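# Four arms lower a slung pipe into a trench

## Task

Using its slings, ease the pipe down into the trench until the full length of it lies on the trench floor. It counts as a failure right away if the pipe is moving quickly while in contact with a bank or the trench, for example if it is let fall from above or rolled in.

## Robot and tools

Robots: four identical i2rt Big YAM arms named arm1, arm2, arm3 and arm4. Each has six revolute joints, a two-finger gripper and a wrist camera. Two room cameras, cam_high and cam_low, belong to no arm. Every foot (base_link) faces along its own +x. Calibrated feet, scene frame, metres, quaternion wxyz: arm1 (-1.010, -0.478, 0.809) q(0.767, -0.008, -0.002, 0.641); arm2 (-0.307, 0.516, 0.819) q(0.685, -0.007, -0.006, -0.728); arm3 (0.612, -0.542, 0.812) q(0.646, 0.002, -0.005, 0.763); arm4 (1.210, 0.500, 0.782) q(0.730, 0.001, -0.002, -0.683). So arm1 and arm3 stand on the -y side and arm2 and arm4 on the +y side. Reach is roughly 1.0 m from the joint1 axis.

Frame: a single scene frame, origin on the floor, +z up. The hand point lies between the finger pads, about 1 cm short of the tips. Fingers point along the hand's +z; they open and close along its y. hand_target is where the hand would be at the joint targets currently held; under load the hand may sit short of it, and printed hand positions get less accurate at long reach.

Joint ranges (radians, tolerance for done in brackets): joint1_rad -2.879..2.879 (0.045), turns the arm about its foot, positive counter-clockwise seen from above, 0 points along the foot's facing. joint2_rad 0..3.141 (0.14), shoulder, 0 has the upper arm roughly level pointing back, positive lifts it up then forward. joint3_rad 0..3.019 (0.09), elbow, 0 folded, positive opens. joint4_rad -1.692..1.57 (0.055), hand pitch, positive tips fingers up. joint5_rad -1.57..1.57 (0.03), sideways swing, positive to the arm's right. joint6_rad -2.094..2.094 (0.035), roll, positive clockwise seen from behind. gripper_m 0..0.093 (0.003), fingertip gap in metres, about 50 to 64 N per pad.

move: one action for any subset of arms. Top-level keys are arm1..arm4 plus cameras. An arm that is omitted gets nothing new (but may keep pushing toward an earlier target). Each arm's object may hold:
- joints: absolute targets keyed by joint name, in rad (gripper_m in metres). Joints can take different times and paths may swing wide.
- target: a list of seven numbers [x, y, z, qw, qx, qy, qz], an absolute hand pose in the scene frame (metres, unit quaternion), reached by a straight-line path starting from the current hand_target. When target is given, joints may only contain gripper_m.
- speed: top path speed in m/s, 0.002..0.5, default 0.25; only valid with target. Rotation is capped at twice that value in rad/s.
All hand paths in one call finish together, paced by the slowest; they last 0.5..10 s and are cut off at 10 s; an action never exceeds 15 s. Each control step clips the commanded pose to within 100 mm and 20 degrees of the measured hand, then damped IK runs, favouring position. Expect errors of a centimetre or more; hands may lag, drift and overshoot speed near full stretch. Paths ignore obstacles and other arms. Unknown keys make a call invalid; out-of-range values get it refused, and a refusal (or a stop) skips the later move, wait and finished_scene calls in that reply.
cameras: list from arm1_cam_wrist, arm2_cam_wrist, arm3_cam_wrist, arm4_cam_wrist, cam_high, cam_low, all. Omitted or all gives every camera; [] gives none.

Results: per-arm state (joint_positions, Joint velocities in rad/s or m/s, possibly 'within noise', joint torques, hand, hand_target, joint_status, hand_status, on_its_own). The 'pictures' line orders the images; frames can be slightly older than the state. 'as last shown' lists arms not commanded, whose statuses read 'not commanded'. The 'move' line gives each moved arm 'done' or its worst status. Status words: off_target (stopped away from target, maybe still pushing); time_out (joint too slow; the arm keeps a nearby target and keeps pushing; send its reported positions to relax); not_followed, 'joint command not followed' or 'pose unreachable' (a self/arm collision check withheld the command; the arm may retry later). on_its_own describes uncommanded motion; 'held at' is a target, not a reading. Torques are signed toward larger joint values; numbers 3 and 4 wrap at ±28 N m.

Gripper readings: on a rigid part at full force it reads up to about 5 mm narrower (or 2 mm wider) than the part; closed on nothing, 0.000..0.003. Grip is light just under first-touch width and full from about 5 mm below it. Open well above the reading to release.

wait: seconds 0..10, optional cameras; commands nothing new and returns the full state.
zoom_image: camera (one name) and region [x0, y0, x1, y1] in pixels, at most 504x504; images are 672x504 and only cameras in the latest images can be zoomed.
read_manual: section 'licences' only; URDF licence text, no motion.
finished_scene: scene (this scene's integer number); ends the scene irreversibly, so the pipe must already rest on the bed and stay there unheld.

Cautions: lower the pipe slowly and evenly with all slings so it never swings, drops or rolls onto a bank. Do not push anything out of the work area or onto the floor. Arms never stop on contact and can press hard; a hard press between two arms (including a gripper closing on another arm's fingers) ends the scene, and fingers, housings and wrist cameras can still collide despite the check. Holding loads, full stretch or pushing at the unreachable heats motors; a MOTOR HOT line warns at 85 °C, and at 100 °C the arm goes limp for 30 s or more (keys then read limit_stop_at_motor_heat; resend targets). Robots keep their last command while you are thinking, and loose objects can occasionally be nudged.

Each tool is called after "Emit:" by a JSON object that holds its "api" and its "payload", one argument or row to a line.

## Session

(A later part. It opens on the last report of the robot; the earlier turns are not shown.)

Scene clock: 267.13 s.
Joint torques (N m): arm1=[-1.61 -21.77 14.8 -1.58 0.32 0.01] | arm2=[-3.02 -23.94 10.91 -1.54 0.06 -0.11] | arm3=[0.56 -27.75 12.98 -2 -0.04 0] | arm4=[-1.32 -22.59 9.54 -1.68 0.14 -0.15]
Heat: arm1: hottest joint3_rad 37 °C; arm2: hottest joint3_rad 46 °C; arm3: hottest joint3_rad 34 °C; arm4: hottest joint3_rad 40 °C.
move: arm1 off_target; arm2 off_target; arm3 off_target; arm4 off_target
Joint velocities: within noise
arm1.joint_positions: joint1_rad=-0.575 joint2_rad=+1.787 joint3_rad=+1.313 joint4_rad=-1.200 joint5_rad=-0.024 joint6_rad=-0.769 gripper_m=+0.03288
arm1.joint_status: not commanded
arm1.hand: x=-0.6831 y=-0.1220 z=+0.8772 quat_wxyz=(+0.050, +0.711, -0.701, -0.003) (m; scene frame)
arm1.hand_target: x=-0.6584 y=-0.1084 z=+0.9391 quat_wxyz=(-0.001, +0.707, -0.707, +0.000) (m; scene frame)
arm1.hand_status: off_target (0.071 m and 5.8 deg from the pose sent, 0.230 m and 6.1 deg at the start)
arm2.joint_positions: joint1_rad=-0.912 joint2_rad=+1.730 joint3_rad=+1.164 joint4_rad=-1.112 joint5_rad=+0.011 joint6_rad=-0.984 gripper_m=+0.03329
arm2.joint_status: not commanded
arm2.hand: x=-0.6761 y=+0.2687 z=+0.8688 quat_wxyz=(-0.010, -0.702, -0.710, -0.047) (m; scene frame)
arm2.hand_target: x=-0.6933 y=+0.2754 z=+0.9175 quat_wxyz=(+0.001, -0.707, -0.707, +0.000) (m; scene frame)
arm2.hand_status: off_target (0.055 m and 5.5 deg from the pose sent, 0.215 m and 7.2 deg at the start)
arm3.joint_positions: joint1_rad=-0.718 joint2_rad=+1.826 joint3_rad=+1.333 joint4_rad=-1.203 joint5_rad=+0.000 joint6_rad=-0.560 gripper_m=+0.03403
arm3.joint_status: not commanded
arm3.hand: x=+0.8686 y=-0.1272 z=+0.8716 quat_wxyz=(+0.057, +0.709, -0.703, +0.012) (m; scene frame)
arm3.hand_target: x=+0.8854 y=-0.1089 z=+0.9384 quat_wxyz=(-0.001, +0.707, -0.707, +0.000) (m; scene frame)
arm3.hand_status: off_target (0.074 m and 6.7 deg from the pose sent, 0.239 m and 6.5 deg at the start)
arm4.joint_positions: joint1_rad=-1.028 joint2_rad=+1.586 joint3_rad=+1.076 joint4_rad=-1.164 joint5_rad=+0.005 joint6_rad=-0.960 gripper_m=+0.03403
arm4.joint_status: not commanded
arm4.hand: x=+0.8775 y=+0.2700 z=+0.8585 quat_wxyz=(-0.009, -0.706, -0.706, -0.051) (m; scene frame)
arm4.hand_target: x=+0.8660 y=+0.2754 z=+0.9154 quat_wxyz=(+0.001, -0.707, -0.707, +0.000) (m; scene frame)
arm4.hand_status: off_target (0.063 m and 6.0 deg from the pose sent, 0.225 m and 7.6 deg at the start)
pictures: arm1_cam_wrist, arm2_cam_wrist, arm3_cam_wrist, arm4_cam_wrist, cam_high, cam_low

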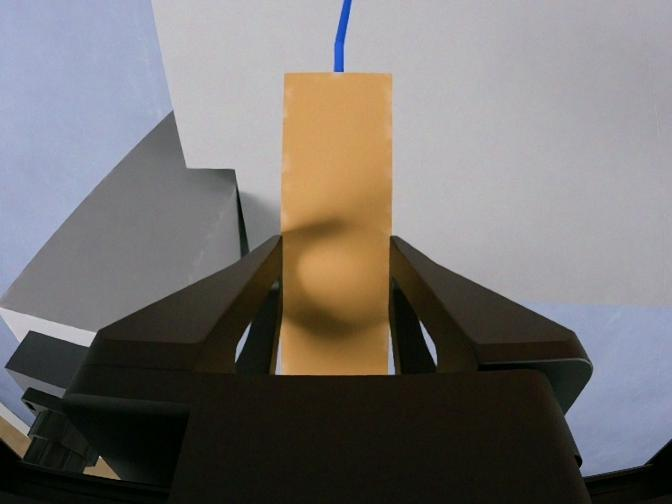

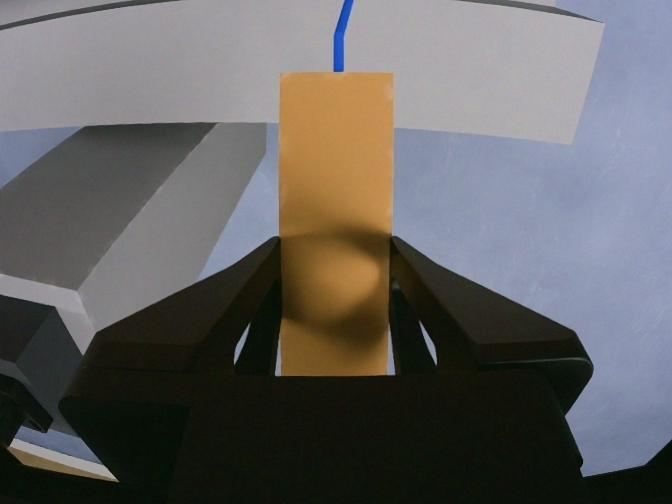

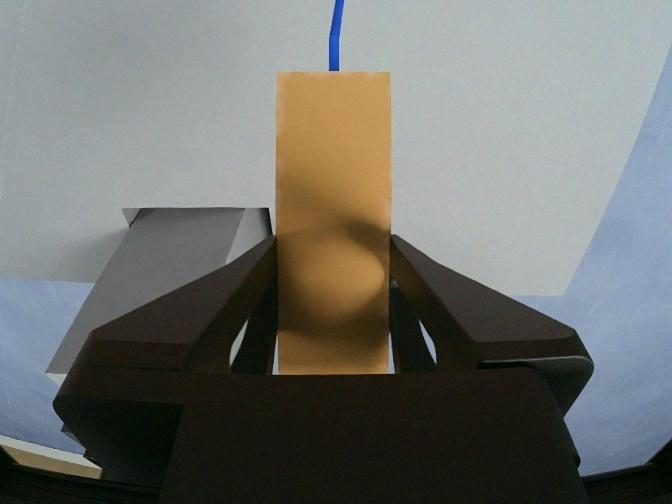

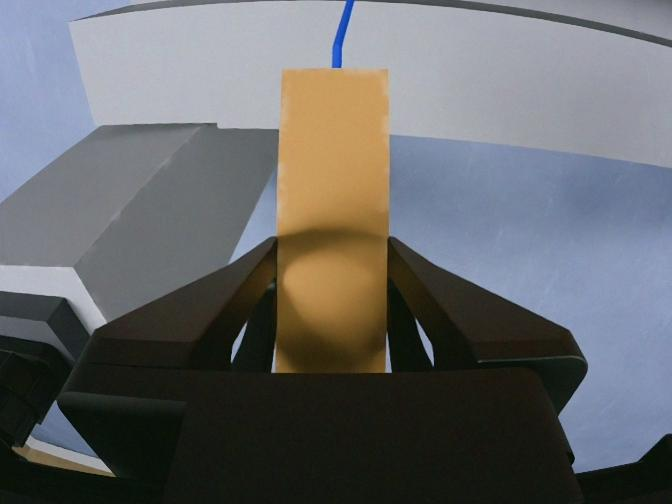

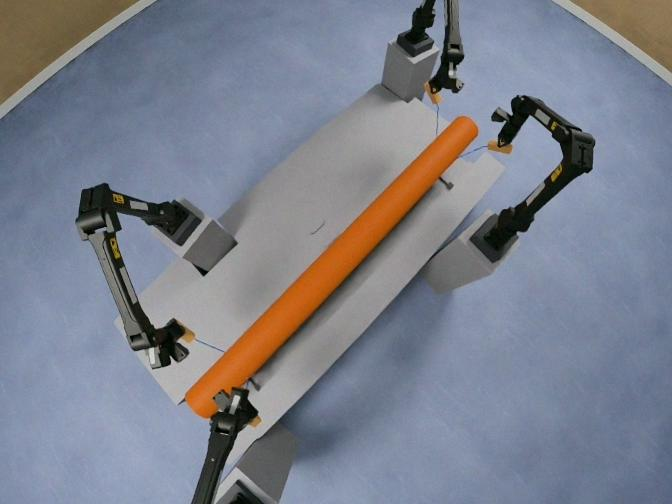

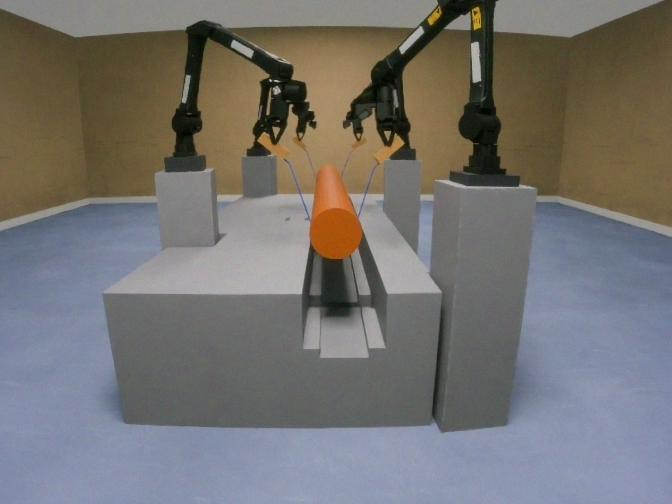

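Emit:
{"api": "move", "payload": {
  "arm1": {"target":[-0.655,-0.085,0.74,0,0.7071,-0.7071,0],"speed":0.09},
  "arm2": {"target":[-0.695,0.295,0.72,0,0.7071,0.7071,0],"speed":0.09},
  "arm3": {"target":[0.888,-0.085,0.74,0,0.7071,-0.7071,0],"speed":0.09},
  "arm4": {"target":[0.864,0.295,0.72,0,0.7071,0.7071,0],"speed":0.09}
}}

Emit:
{"api": "zoom_image", "payload": {
  "camera": "cam_low",
  "region": [140, 120, 460, 390]
}}

Scene clock: 278.57 s.
Joint torques (N m): arm1=[-1.44 -24.41 6.94 -0.24 0.23 0.02] | arm2=[-3.37 -22.48 6.02 -0.96 0.08 -0.01] | arm3=[0.73 -29.86 6.24 -0.84 -0.08 0.01] | arm4=[-1.67 -20.31 5.05 -0.57 0.16 -0.11]
Heat: arm1: hottest joint3_rad 42 °C; arm2: hottest joint3_rad 44 °C; arm3: hottest joint3_rad 35 °C; arm4: hottest joint3_rad 38 °C.
move: arm1 off_target; arm2 off_target; arm3 off_target; arm4 off_target
Joint velocities: within noise
arm1.joint_positions: joint1_rad=-0.545 joint2_rad=+2.103 joint3_rad=+1.260 joint4_rad=-0.794 joint5_rad=-0.023 joint6_rad=-0.740 gripper_m=+0.03289
arm1.joint_status: not commanded
arm1.hand: x=-0.6737 y=-0.0944 z=+0.7019 quat_wxyz=(+0.032, +0.712, -0.701, -0.001) (m; scene frame)
arm1.hand_target: x=-0.6556 y=-0.0857 z=+0.7390 quat_wxyz=(+0.000, +0.707, -0.707, +0.000) (m; scene frame)
arm1.hand_status: off_target (0.044 m and 3.8 deg from the pose sent, 0.145 m and 5.8 deg at the start)
arm2.joint_positions: joint1_rad=-0.952 joint2_rad=+2.026 joint3_rad=+0.993 joint4_rad=-0.607 joint5_rad=+0.010 joint6_rad=-1.034 gripper_m=+0.03329
arm2.joint_status: not commanded
arm2.hand: x=-0.6715 y=+0.2892 z=+0.6915 quat_wxyz=(-0.009, -0.699, -0.714, -0.028) (m; scene frame)
arm2.hand_target: x=-0.6942 y=+0.2952 z=+0.7188 quat_wxyz=(+0.001, -0.707, -0.707, +0.000) (m; scene frame)
arm2.hand_status: off_target (0.037 m and 3.6 deg from the pose sent, 0.152 m and 5.5 deg at the start)
arm3.joint_positions: joint1_rad=-0.701 joint2_rad=+2.139 joint3_rad=+1.277 joint4_rad=-0.795 joint5_rad=+0.000 joint6_rad=-0.543 gripper_m=+0.03403
arm3.joint_status: not commanded
arm3.hand: x=+0.8734 y=-0.1030 z=+0.6952 quat_wxyz=(+0.037, +0.709, -0.704, +0.008) (m; scene frame)
arm3.hand_target: x=+0.8873 y=-0.0860 z=+0.7385 quat_wxyz=(+0.000, +0.707, -0.707, +0.000) (m; scene frame)
arm3.hand_status: off_target (0.050 m and 4.4 deg from the pose sent, 0.140 m and 6.7 deg at the start)
arm4.joint_positions: joint1_rad=-1.069 joint2_rad=+1.863 joint3_rad=+0.855 joint4_rad=-0.633 joint5_rad=+0.002 joint6_rad=-1.008 gripper_m=+0.03405
arm4.joint_status: not commanded
arm4.hand: x=+0.8873 y=+0.2946 z=+0.6863 quat_wxyz=(-0.009, -0.705, -0.709, -0.035) (m; scene frame)
arm4.hand_target: x=+0.8649 y=+0.2952 z=+0.7181 quat_wxyz=(+0.001, -0.707, -0.707, +0.000) (m; scene frame)
arm4.hand_status: off_target (0.041 m and 4.2 deg from the pose sent, 0.141 m and 6.0 deg at the start)
pictures: arm1_cam_wrist, arm2_cam_wrist, arm3_cam_wrist, arm4_cam_wrist, cam_high, cam_low

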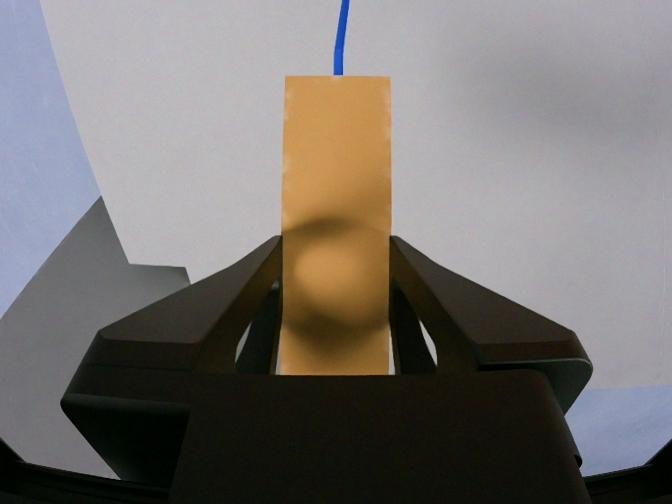

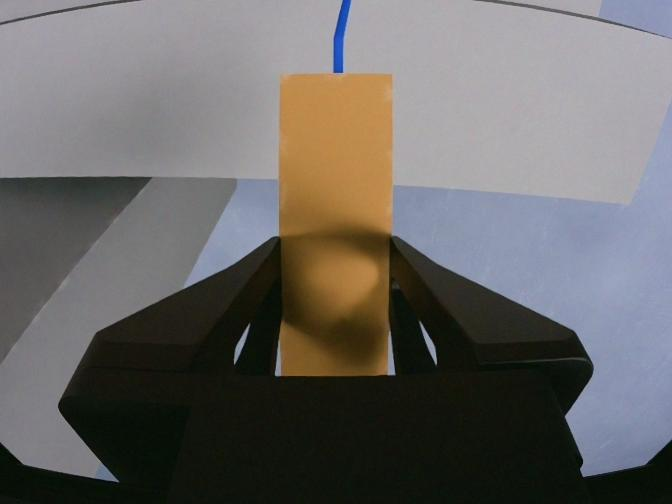

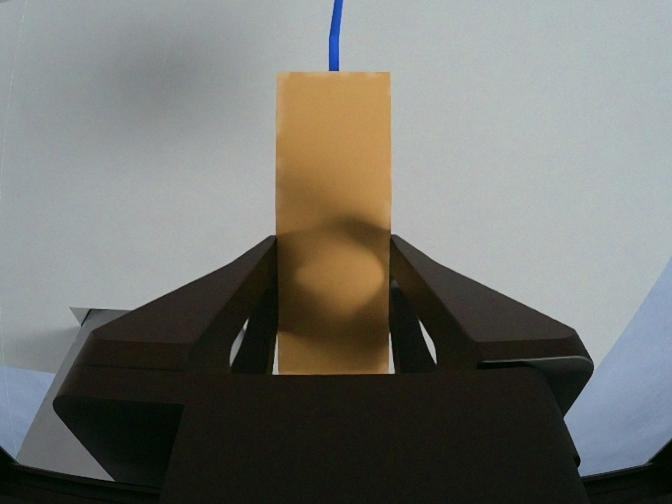

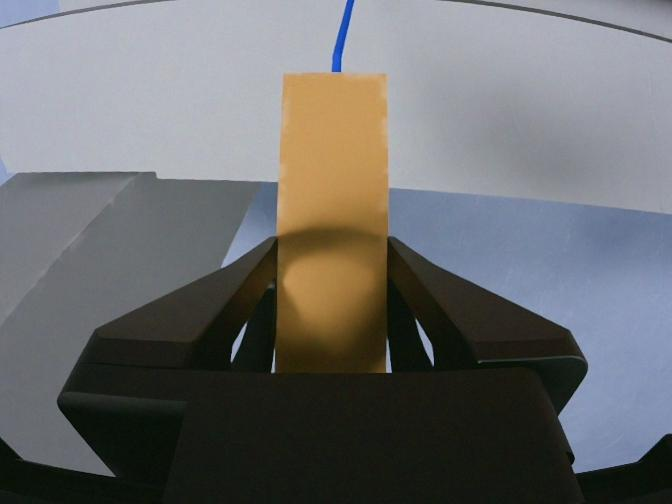

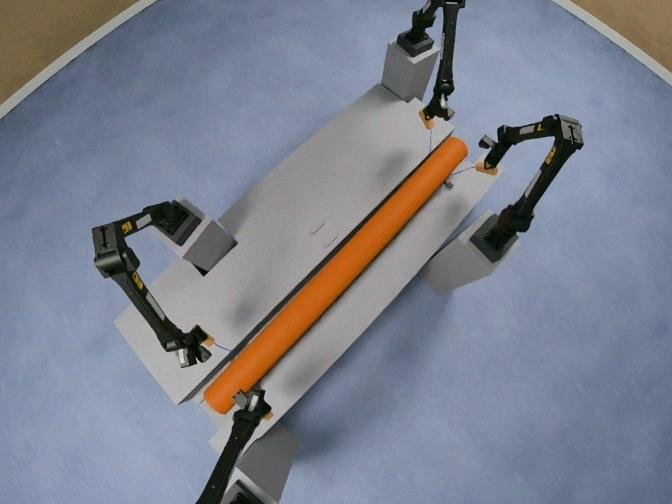

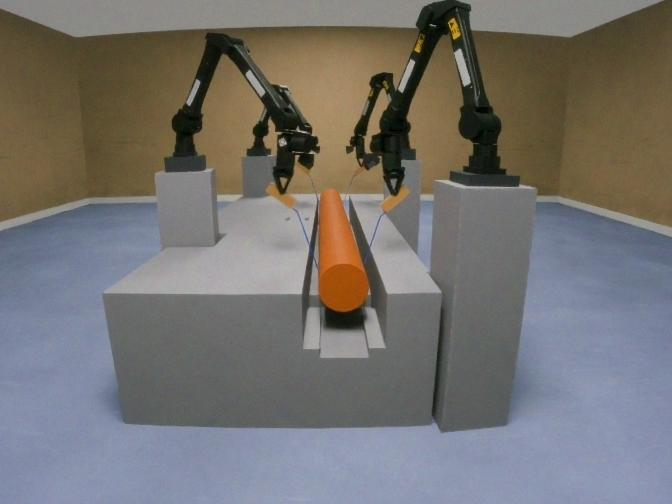

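Scaled by 1.575.

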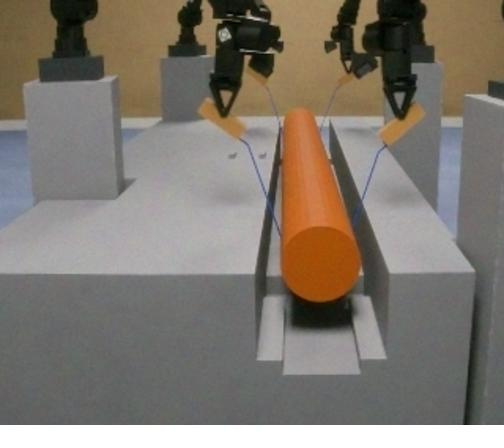

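Emit:
{"api": "move", "payload": {
  "arm1": {"target":[-0.655,-0.09,0.62,0,0.7071,-0.7071,0],"speed":0.05},
  "arm2": {"target":[-0.695,0.29,0.60,0,0.7071,0.7071,0],"speed":0.05},
  "arm3": {"target":[0.888,-0.09,0.62,0,0.7071,-0.7071,0],"speed":0.05},
  "arm4": {"target":[0.864,0.29,0.60,0,0.7071,0.7071,0],"speed":0.05}
}}

Emit:
{"api": "zoom_image", "payload": {
  "camera": "cam_low",
  "region": [140, 120, 460, 390]
}}

Scene clock: 284.87 s.
Joint torques (N m): arm1=[-2.37 -21.3 6.01 0.05 0.51 -0.02] | arm2=[-2.26 -19.31 5.7 -0.39 -0.02 0.03] | arm3=[0.21 -24.06 5.91 0.05 -0.08 -0.04] | arm4=[-1.2 -16.56 4.25 0.21 0.29 -0.01]
Heat: arm1: hottest joint3_rad 41 °C; arm2: hottest joint3_rad 42 °C; arm3: hottest joint2_rad 35 °C; arm4: hottest joint3_rad 37 °C.
move: arm1 off_target; arm2 off_target; arm3 off_target; arm4 off_target
Joint velocities: within noise
arm1.joint_positions: joint1_rad=-0.540 joint2_rad=+2.286 joint3_rad=+1.256 joint4_rad=-0.564 joint5_rad=-0.030 joint6_rad=-0.739 gripper_m=+0.03289
arm1.joint_status: not commanded
arm1.hand: x=-0.6743 y=-0.0912 z=+0.6083 quat_wxyz=(+0.011, +0.714, -0.700, -0.006) (m; scene frame)
arm1.hand_target: x=-0.6553 y=-0.0902 z=+0.6201 quat_wxyz=(+0.000, +0.707, -0.707, +0.000) (m; scene frame)
arm1.hand_status: off_target (0.023 m and 1.9 deg from the pose sent, 0.084 m and 3.8 deg at the start)
arm2.joint_positions: joint1_rad=-0.960 joint2_rad=+2.279 joint3_rad=+1.022 joint4_rad=-0.372 joint5_rad=+0.012 joint6_rad=-1.035 gripper_m=+0.03329
arm2.joint_status: not commanded
arm2.hand: x=-0.6697 y=+0.2931 z=+0.5892 quat_wxyz=(-0.007, -0.702, -0.712, -0.023) (m; scene frame)
arm2.hand_target: x=-0.6946 y=+0.2904 z=+0.6005 quat_wxyz=(+0.000, -0.707, -0.707, +0.000) (m; scene frame)
arm2.hand_status: off_target (0.028 m and 2.8 deg from the pose sent, 0.094 m and 3.6 deg at the start)
arm3.joint_positions: joint1_rad=-0.701 joint2_rad=+2.299 joint3_rad=+1.271 joint4_rad=-0.585 joint5_rad=+0.000 joint6_rad=-0.542 gripper_m=+0.03403
arm3.joint_status: not commanded
arm3.hand: x=+0.8743 y=-0.1012 z=+0.6121 quat_wxyz=(+0.016, +0.709, -0.705, +0.003) (m; scene frame)
arm3.hand_target: x=+0.8879 y=-0.0902 z=+0.6204 quat_wxyz=(+0.000, +0.707, -0.707, +0.000) (m; scene frame)
arm3.hand_status: off_target (0.019 m and 1.9 deg from the pose sent, 0.078 m and 4.4 deg at the start)
arm4.joint_positions: joint1_rad=-1.069 joint2_rad=+2.124 joint3_rad=+0.858 joint4_rad=-0.354 joint5_rad=-0.002 joint6_rad=-1.010 gripper_m=+0.03406
arm4.joint_status: not commanded
arm4.hand: x=+0.8889 y=+0.2943 z=+0.5884 quat_wxyz=(-0.009, -0.705, -0.709, -0.024) (m; scene frame)
arm4.hand_target: x=+0.8644 y=+0.2904 z=+0.6003 quat_wxyz=(+0.001, -0.707, -0.707, +0.000) (m; scene frame)
arm4.hand_status: off_target (0.028 m and 3.0 deg from the pose sent, 0.090 m and 4.2 deg at the start)
pictures: arm1_cam_wrist, arm2_cam_wrist, arm3_cam_wrist, arm4_cam_wrist, cam_high, cam_low

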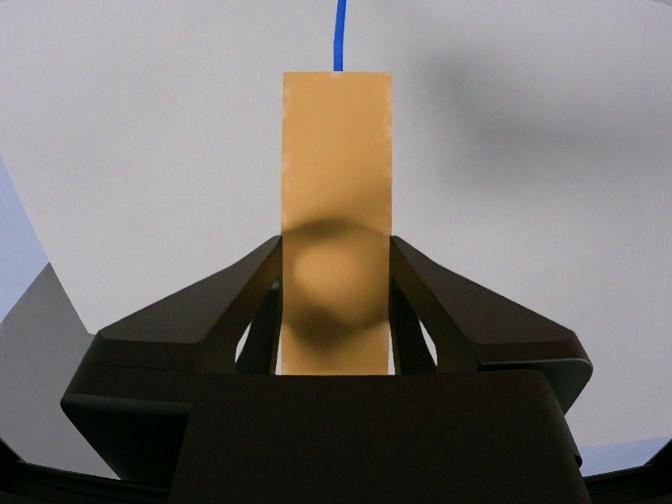

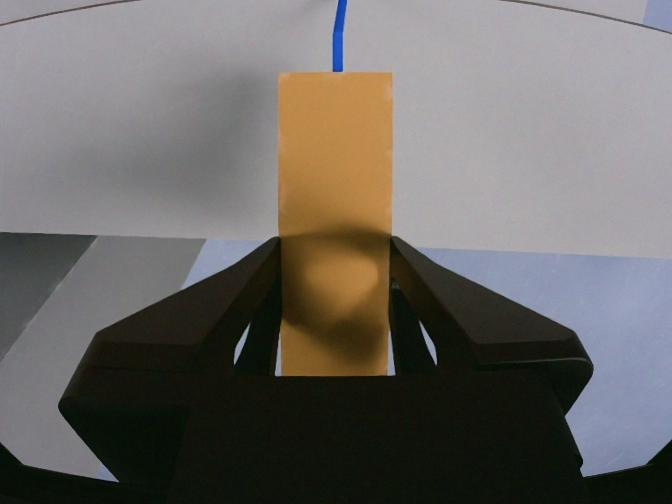

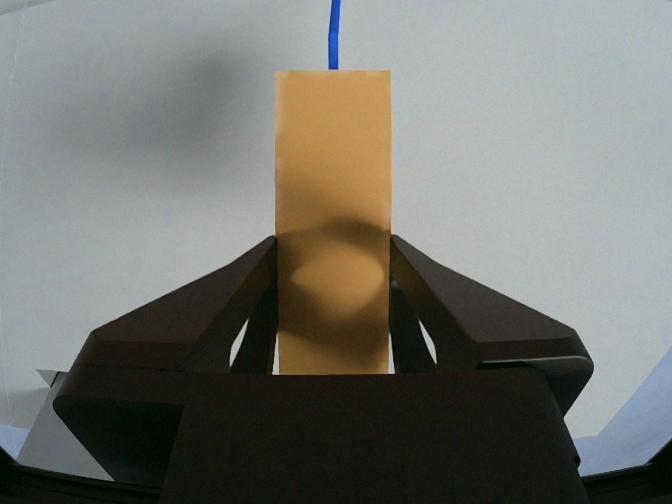

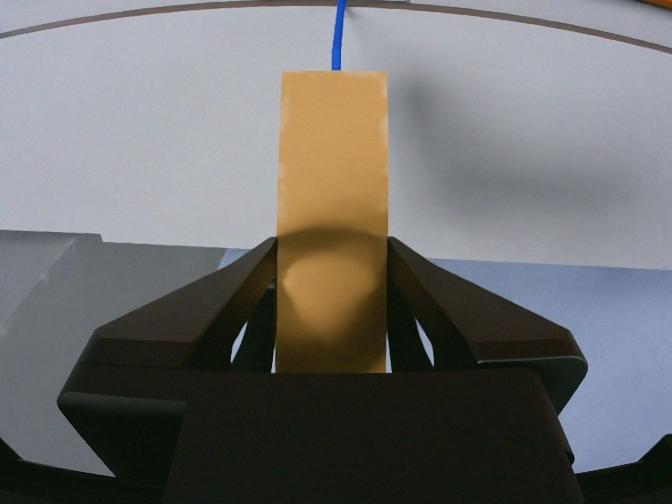

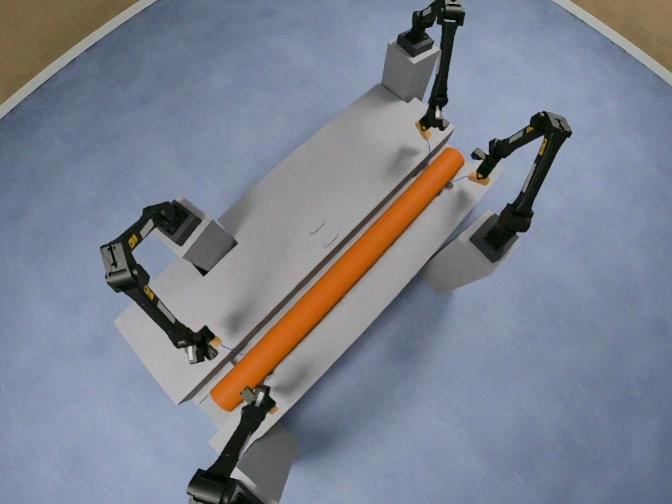

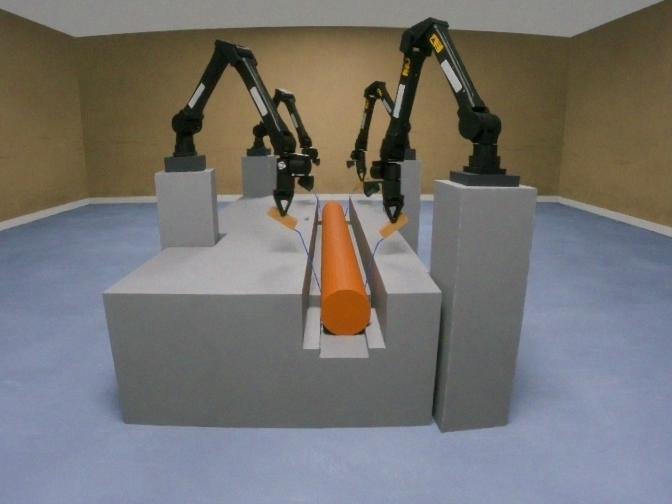

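Scaled by 1.575.

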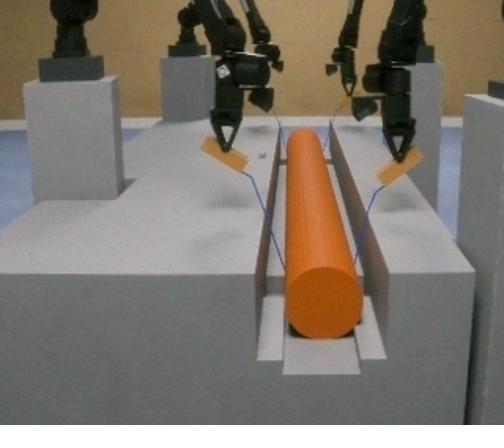

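Emit:
{"api": "zoom_image", "payload": {
  "camera": "cam_low",
  "region": [290, 190, 400, 370]
}}

Emit:
{"api": "zoom_image", "payload": {
  "camera": "cam_high",
  "region": [190, 340, 300, 440]
}}

Scaled by 2.800.

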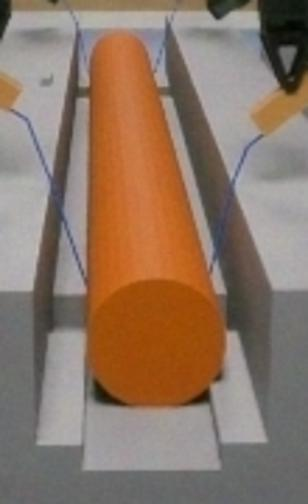

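Scaled by 4.582.

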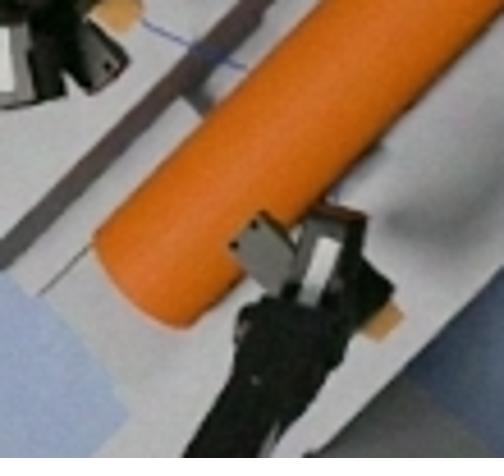

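Emit:
{"api": "move", "payload": {
  "arm1": {"target":[-0.66,-0.115,0.57,0,0.7071,-0.7071,0],"speed":0.05},
  "arm2": {"target":[-0.69,0.295,0.555,0,0.7071,0.7071,0],"speed":0.05},
  "arm3": {"target":[0.885,-0.115,0.57,0,0.7071,-0.7071,0],"speed":0.05},
  "arm4": {"target":[0.868,0.295,0.555,0,0.7071,0.7071,0],"speed":0.05}
}}

Emit:
{"api": "zoom_image", "payload": {
  "camera": "cam_low",
  "region": [290, 190, 400, 370]
}}

Emit:
{"api": "zoom_image", "payload": {
  "camera": "cam_low",
  "region": [140, 120, 460, 390]
}}

Scene clock: 294.00 s.
Joint torques (N m): arm1=[-1.03 -17.85 4.03 1.09 0.04 -0.09] | arm2=[-1.79 -17.38 4.97 0.02 -0.11 0.06] | arm3=[0.56 -22.36 3.7 0.43 -0.07 -0.06] | arm4=[-0.38 -14.86 3.44 0.61 0.08 0]
Heat: arm1: hottest joint3_rad 40 °C; arm2: hottest joint2_rad 40 °C; arm3: hottest joint2_rad 35 °C; arm4: hottest joint3_rad 36 °C.
move: arm1 off_target; arm2 off_target; arm3 done; arm4 off_target
Joint velocities: within noise
arm1.joint_positions: joint1_rad=-0.577 joint2_rad=+2.335 joint3_rad=+1.239 joint4_rad=-0.466 joint5_rad=-0.019 joint6_rad=-0.755 gripper_m=+0.03289
arm1.joint_status: not commanded
arm1.hand: x=-0.6599 y=-0.1073 z=+0.5816 quat_wxyz=(-0.006, +0.707, -0.707, -0.001) (m; scene frame)
arm1.hand_target: x=-0.6602 y=-0.1152 z=+0.5702 quat_wxyz=(+0.000, +0.707, -0.707, +0.000) (m; scene frame)
arm1.hand_status: off_target (0.014 m and 0.7 deg from the pose sent, 0.047 m and 1.9 deg at the start)
arm2.joint_positions: joint1_rad=-0.973 joint2_rad=+2.366 joint3_rad=+1.045 joint4_rad=-0.292 joint5_rad=+0.013 joint6_rad=-1.042 gripper_m=+0.03329
arm2.joint_status: not commanded
arm2.hand: x=-0.6729 y=+0.2972 z=+0.5552 quat_wxyz=(-0.004, -0.704, -0.710, -0.015) (m; scene frame)
arm2.hand_target: x=-0.6899 y=+0.2951 z=+0.5555 quat_wxyz=(+0.000, -0.707, -0.707, +0.000) (m; scene frame)
arm2.hand_status: off_target (0.017 m and 1.9 deg from the pose sent, 0.040 m and 2.8 deg at the start)
arm3.joint_positions: joint1_rad=-0.725 joint2_rad=+2.365 joint3_rad=+1.252 joint4_rad=-0.467 joint5_rad=+0.000 joint6_rad=-0.560 gripper_m=+0.03403
arm3.joint_status: not commanded
arm3.hand: x=+0.8816 y=-0.1117 z=+0.5757 quat_wxyz=(+0.000, +0.707, -0.707, -0.001) (m; scene frame)
arm3.hand_target: x=+0.8849 y=-0.1152 z=+0.5701 quat_wxyz=(+0.000, +0.707, -0.707, +0.000) (m; scene frame)
arm3.hand_status: done (0.007 m and 0.1 deg from the pose sent, 0.046 m and 1.9 deg at the start)
arm4.joint_positions: joint1_rad=-1.086 joint2_rad=+2.221 joint3_rad=+0.875 joint4_rad=-0.257 joint5_rad=+0.003 joint6_rad=-1.017 gripper_m=+0.03406
arm4.joint_status: not commanded
arm4.hand: x=+0.8845 y=+0.3002 z=+0.5536 quat_wxyz=(-0.005, -0.708, -0.706, -0.017) (m; scene frame)
arm4.hand_target: x=+0.8682 y=+0.2952 z=+0.5555 quat_wxyz=(+0.000, -0.707, -0.707, +0.000) (m; scene frame)
arm4.hand_status: off_target (0.017 m and 2.0 deg from the pose sent, 0.039 m and 3.0 deg at the start)
pictures: arm1_cam_wrist, arm2_cam_wrist, arm3_cam_wrist, arm4_cam_wrist, cam_high, cam_low

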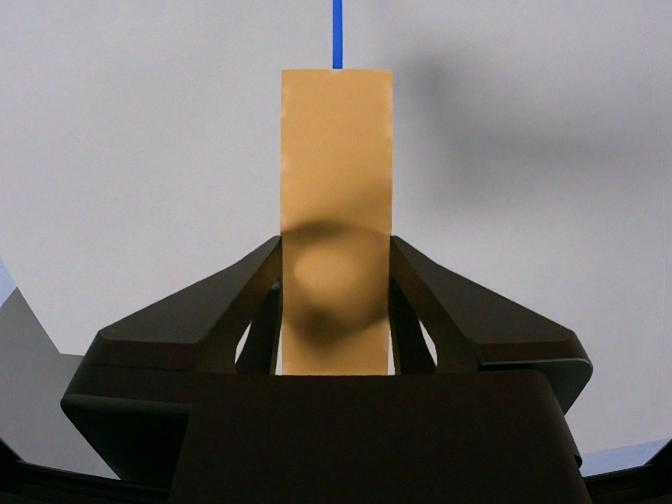

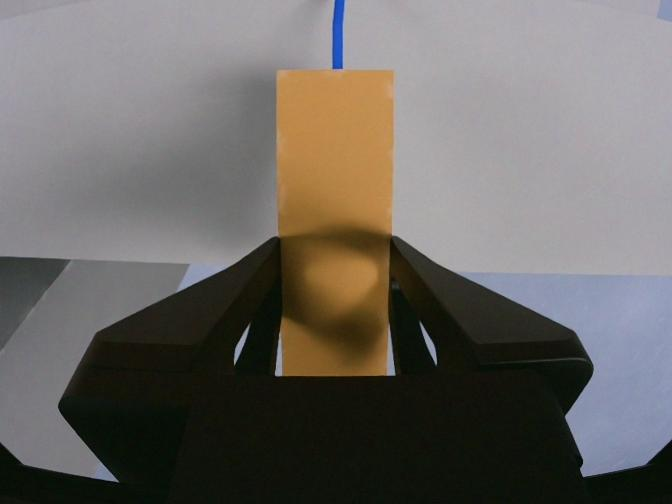

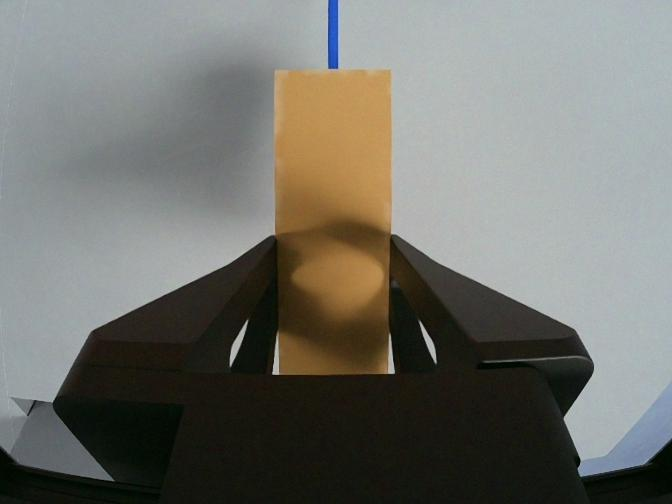

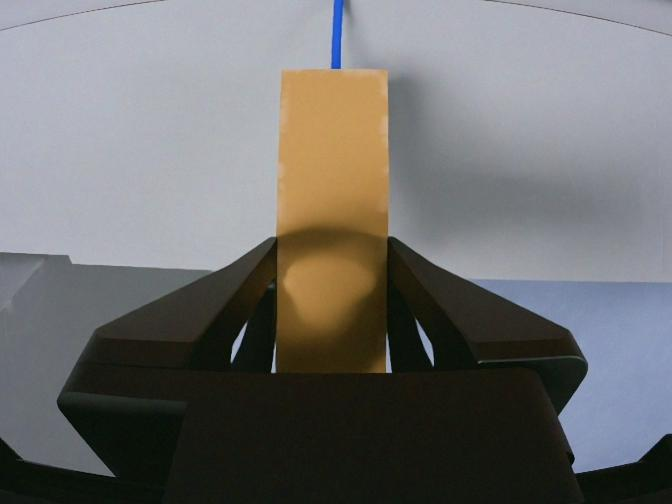

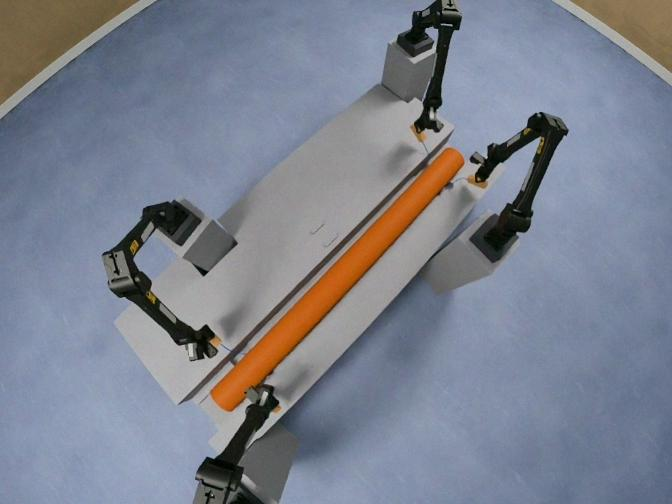

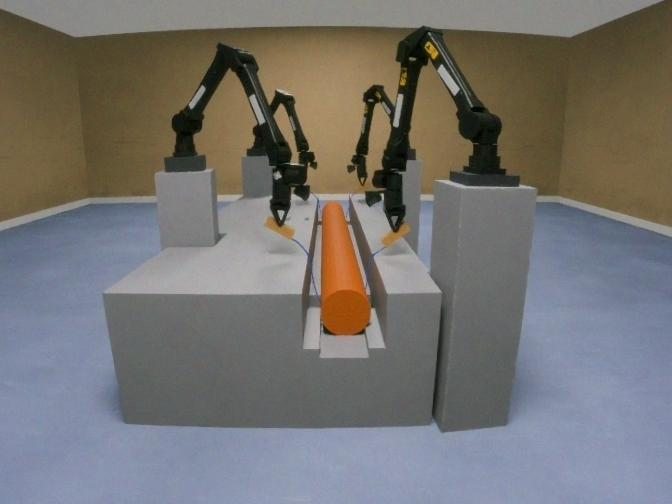

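Scaled by 2.800.

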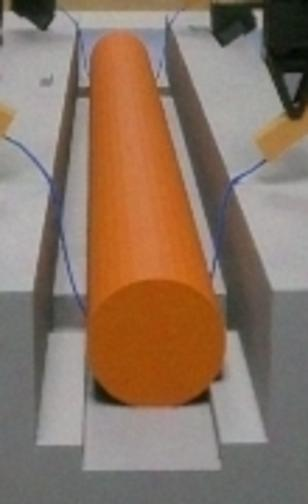

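Scaled by 1.575.

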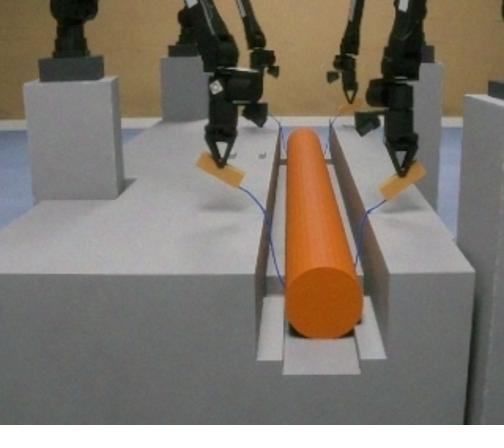

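Emit:
{"api": "move", "payload": {
  "arm1": {"target":[-0.66,-0.125,0.48,0,0.7071,-0.7071,0],"speed":0.08},
  "arm2": {"target":[-0.69,0.295,0.487,0,0.7071,0.7071,0],"speed":0.08},
  "arm3": {"target":[0.885,-0.125,0.481,0,0.7071,-0.7071,0],"speed":0.08},
  "arm4": {"target":[0.868,0.295,0.487,0,0.7071,0.7071,0],"speed":0.08}
}}

Emit:
{"api": "zoom_image", "payload": {
  "camera": "cam_low",
  "region": [140, 120, 460, 390]
}}

Scene clock: 300.60 s.
Joint torques (N m): arm1=[0.03 -17.32 5.41 1.4 -0.05 -0.01] | arm2=[-0.26 -16.21 5.12 0.62 -0.44 0.16] | arm3=[1.49 -20.95 4.4 0.65 -0.14 0.12] | arm4=[1.38 -14.21 2.85 0.94 -0.02 0.11]
Heat: arm1: hottest joint3_rad 39 °C; arm2: hottest joint2_rad 40 °C; arm3: hottest joint2_rad 35 °C; arm4: hottest joint3_rad 36 °C.
move: arm1 off_target; arm2 off_target; arm3 off_target; arm4 off_target
Joint velocities: within noise
arm1.joint_positions: joint1_rad=-0.604 joint2_rad=+2.533 joint3_rad=+1.282 joint4_rad=-0.348 joint5_rad=-0.016 joint6_rad=-0.777 gripper_m=+0.03289
arm1.joint_status: not commanded
arm1.hand: x=-0.6664 y=-0.1357 z=+0.4933 quat_wxyz=(+0.013, +0.705, -0.709, +0.000) (m; scene frame)
arm1.hand_target: x=-0.6605 y=-0.1255 z=+0.4807 quat_wxyz=(+0.000, +0.707, -0.707, +0.000) (m; scene frame)
arm1.hand_status: off_target (0.018 m and 1.5 deg from the pose sent, 0.103 m and 0.7 deg at the start)
arm2.joint_positions: joint1_rad=-0.993 joint2_rad=+2.526 joint3_rad=+1.121 joint4_rad=-0.217 joint5_rad=+0.020 joint6_rad=-1.055 gripper_m=+0.03329
arm2.joint_status: not commanded
arm2.hand: x=-0.6751 y=+0.3064 z=+0.4951 quat_wxyz=(-0.002, -0.707, -0.707, -0.021) (m; scene frame)
arm2.hand_target: x=-0.6895 y=+0.2952 z=+0.4880 quat_wxyz=(+0.000, -0.707, -0.707, +0.000) (m; scene frame)
arm2.hand_status: off_target (0.020 m and 2.4 deg from the pose sent, 0.070 m and 1.9 deg at the start)
arm3.joint_positions: joint1_rad=-0.749 joint2_rad=+2.556 joint3_rad=+1.304 joint4_rad=-0.341 joint5_rad=+0.002 joint6_rad=-0.589 gripper_m=+0.03403
arm3.joint_status: not commanded
arm3.hand: x=+0.8835 y=-0.1313 z=+0.4914 quat_wxyz=(+0.006, +0.709, -0.705, +0.001) (m; scene frame)
arm3.hand_target: x=+0.8848 y=-0.1253 z=+0.4814 quat_wxyz=(+0.000, +0.707, -0.707, +0.000) (m; scene frame)
arm3.hand_status: off_target (0.012 m and 0.7 deg from the pose sent, 0.096 m and 0.1 deg at the start)
arm4.joint_positions: joint1_rad=-1.113 joint2_rad=+2.402 joint3_rad=+0.947 joint4_rad=-0.145 joint5_rad=+0.005 joint6_rad=-1.028 gripper_m=+0.03406
arm4.joint_status: not commanded
arm4.hand: x=+0.8778 y=+0.3081 z=+0.4913 quat_wxyz=(-0.004, -0.714, -0.700, -0.016) (m; scene frame)
arm4.hand_target: x=+0.8683 y=+0.2952 z=+0.4876 quat_wxyz=(+0.000, -0.707, -0.707, +0.000) (m; scene frame)
arm4.hand_status: off_target (0.017 m and 2.2 deg from the pose sent, 0.069 m and 2.0 deg at the start)
pictures: arm1_cam_wrist, arm2_cam_wrist, arm3_cam_wrist, arm4_cam_wrist, cam_high, cam_low

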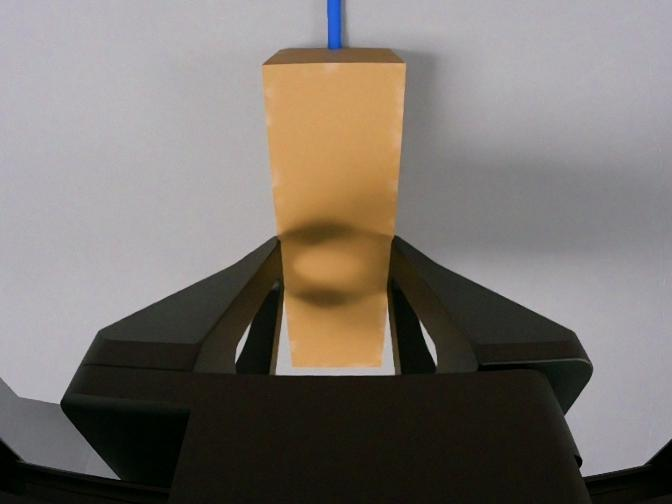

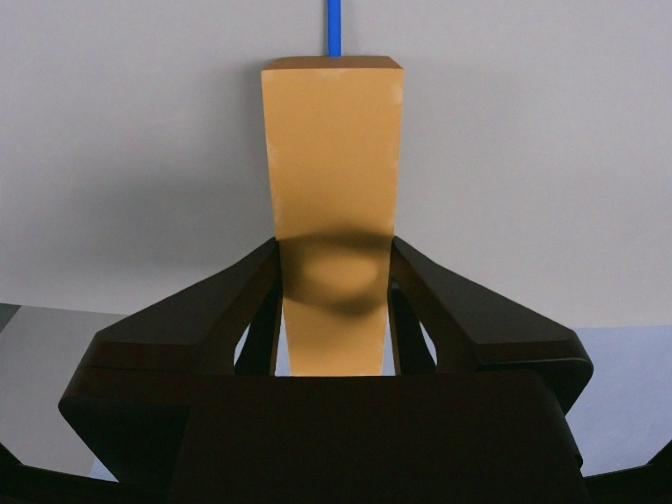

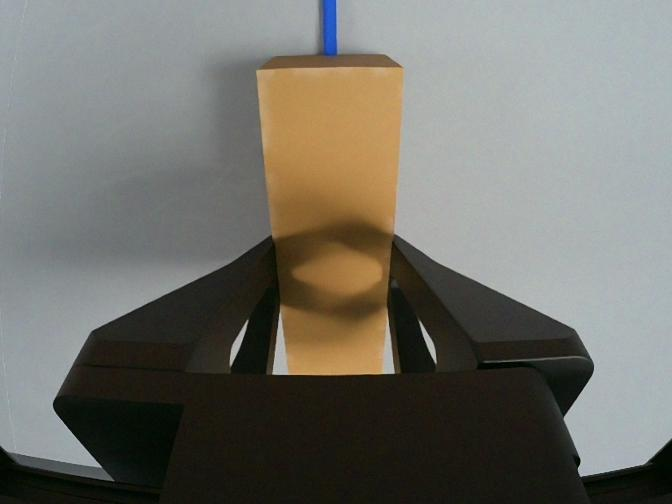

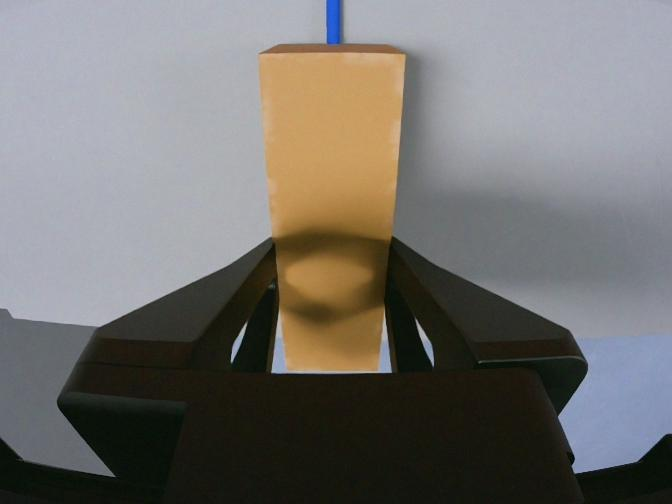

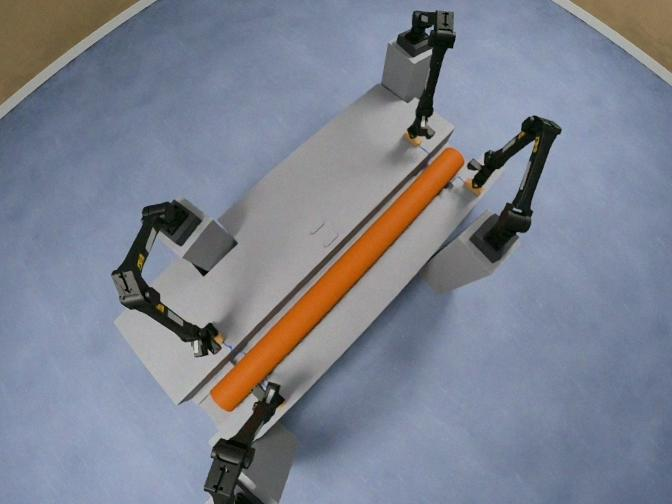

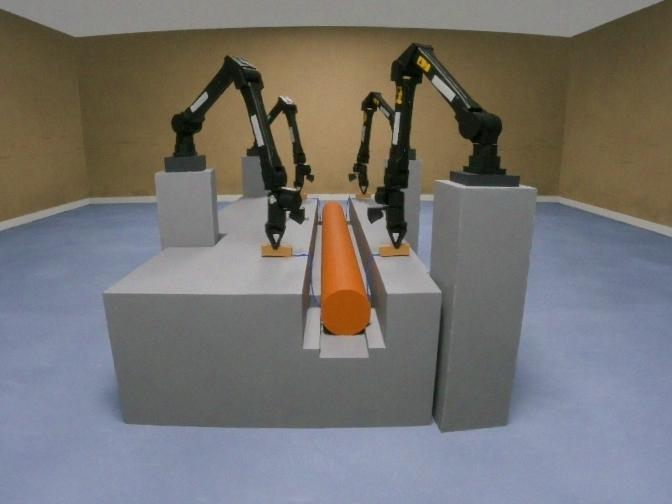

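Scaled by 1.575.

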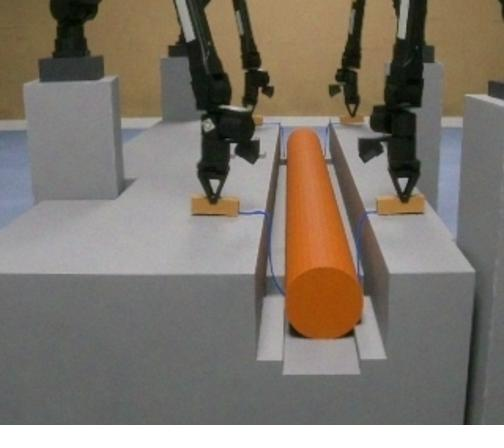

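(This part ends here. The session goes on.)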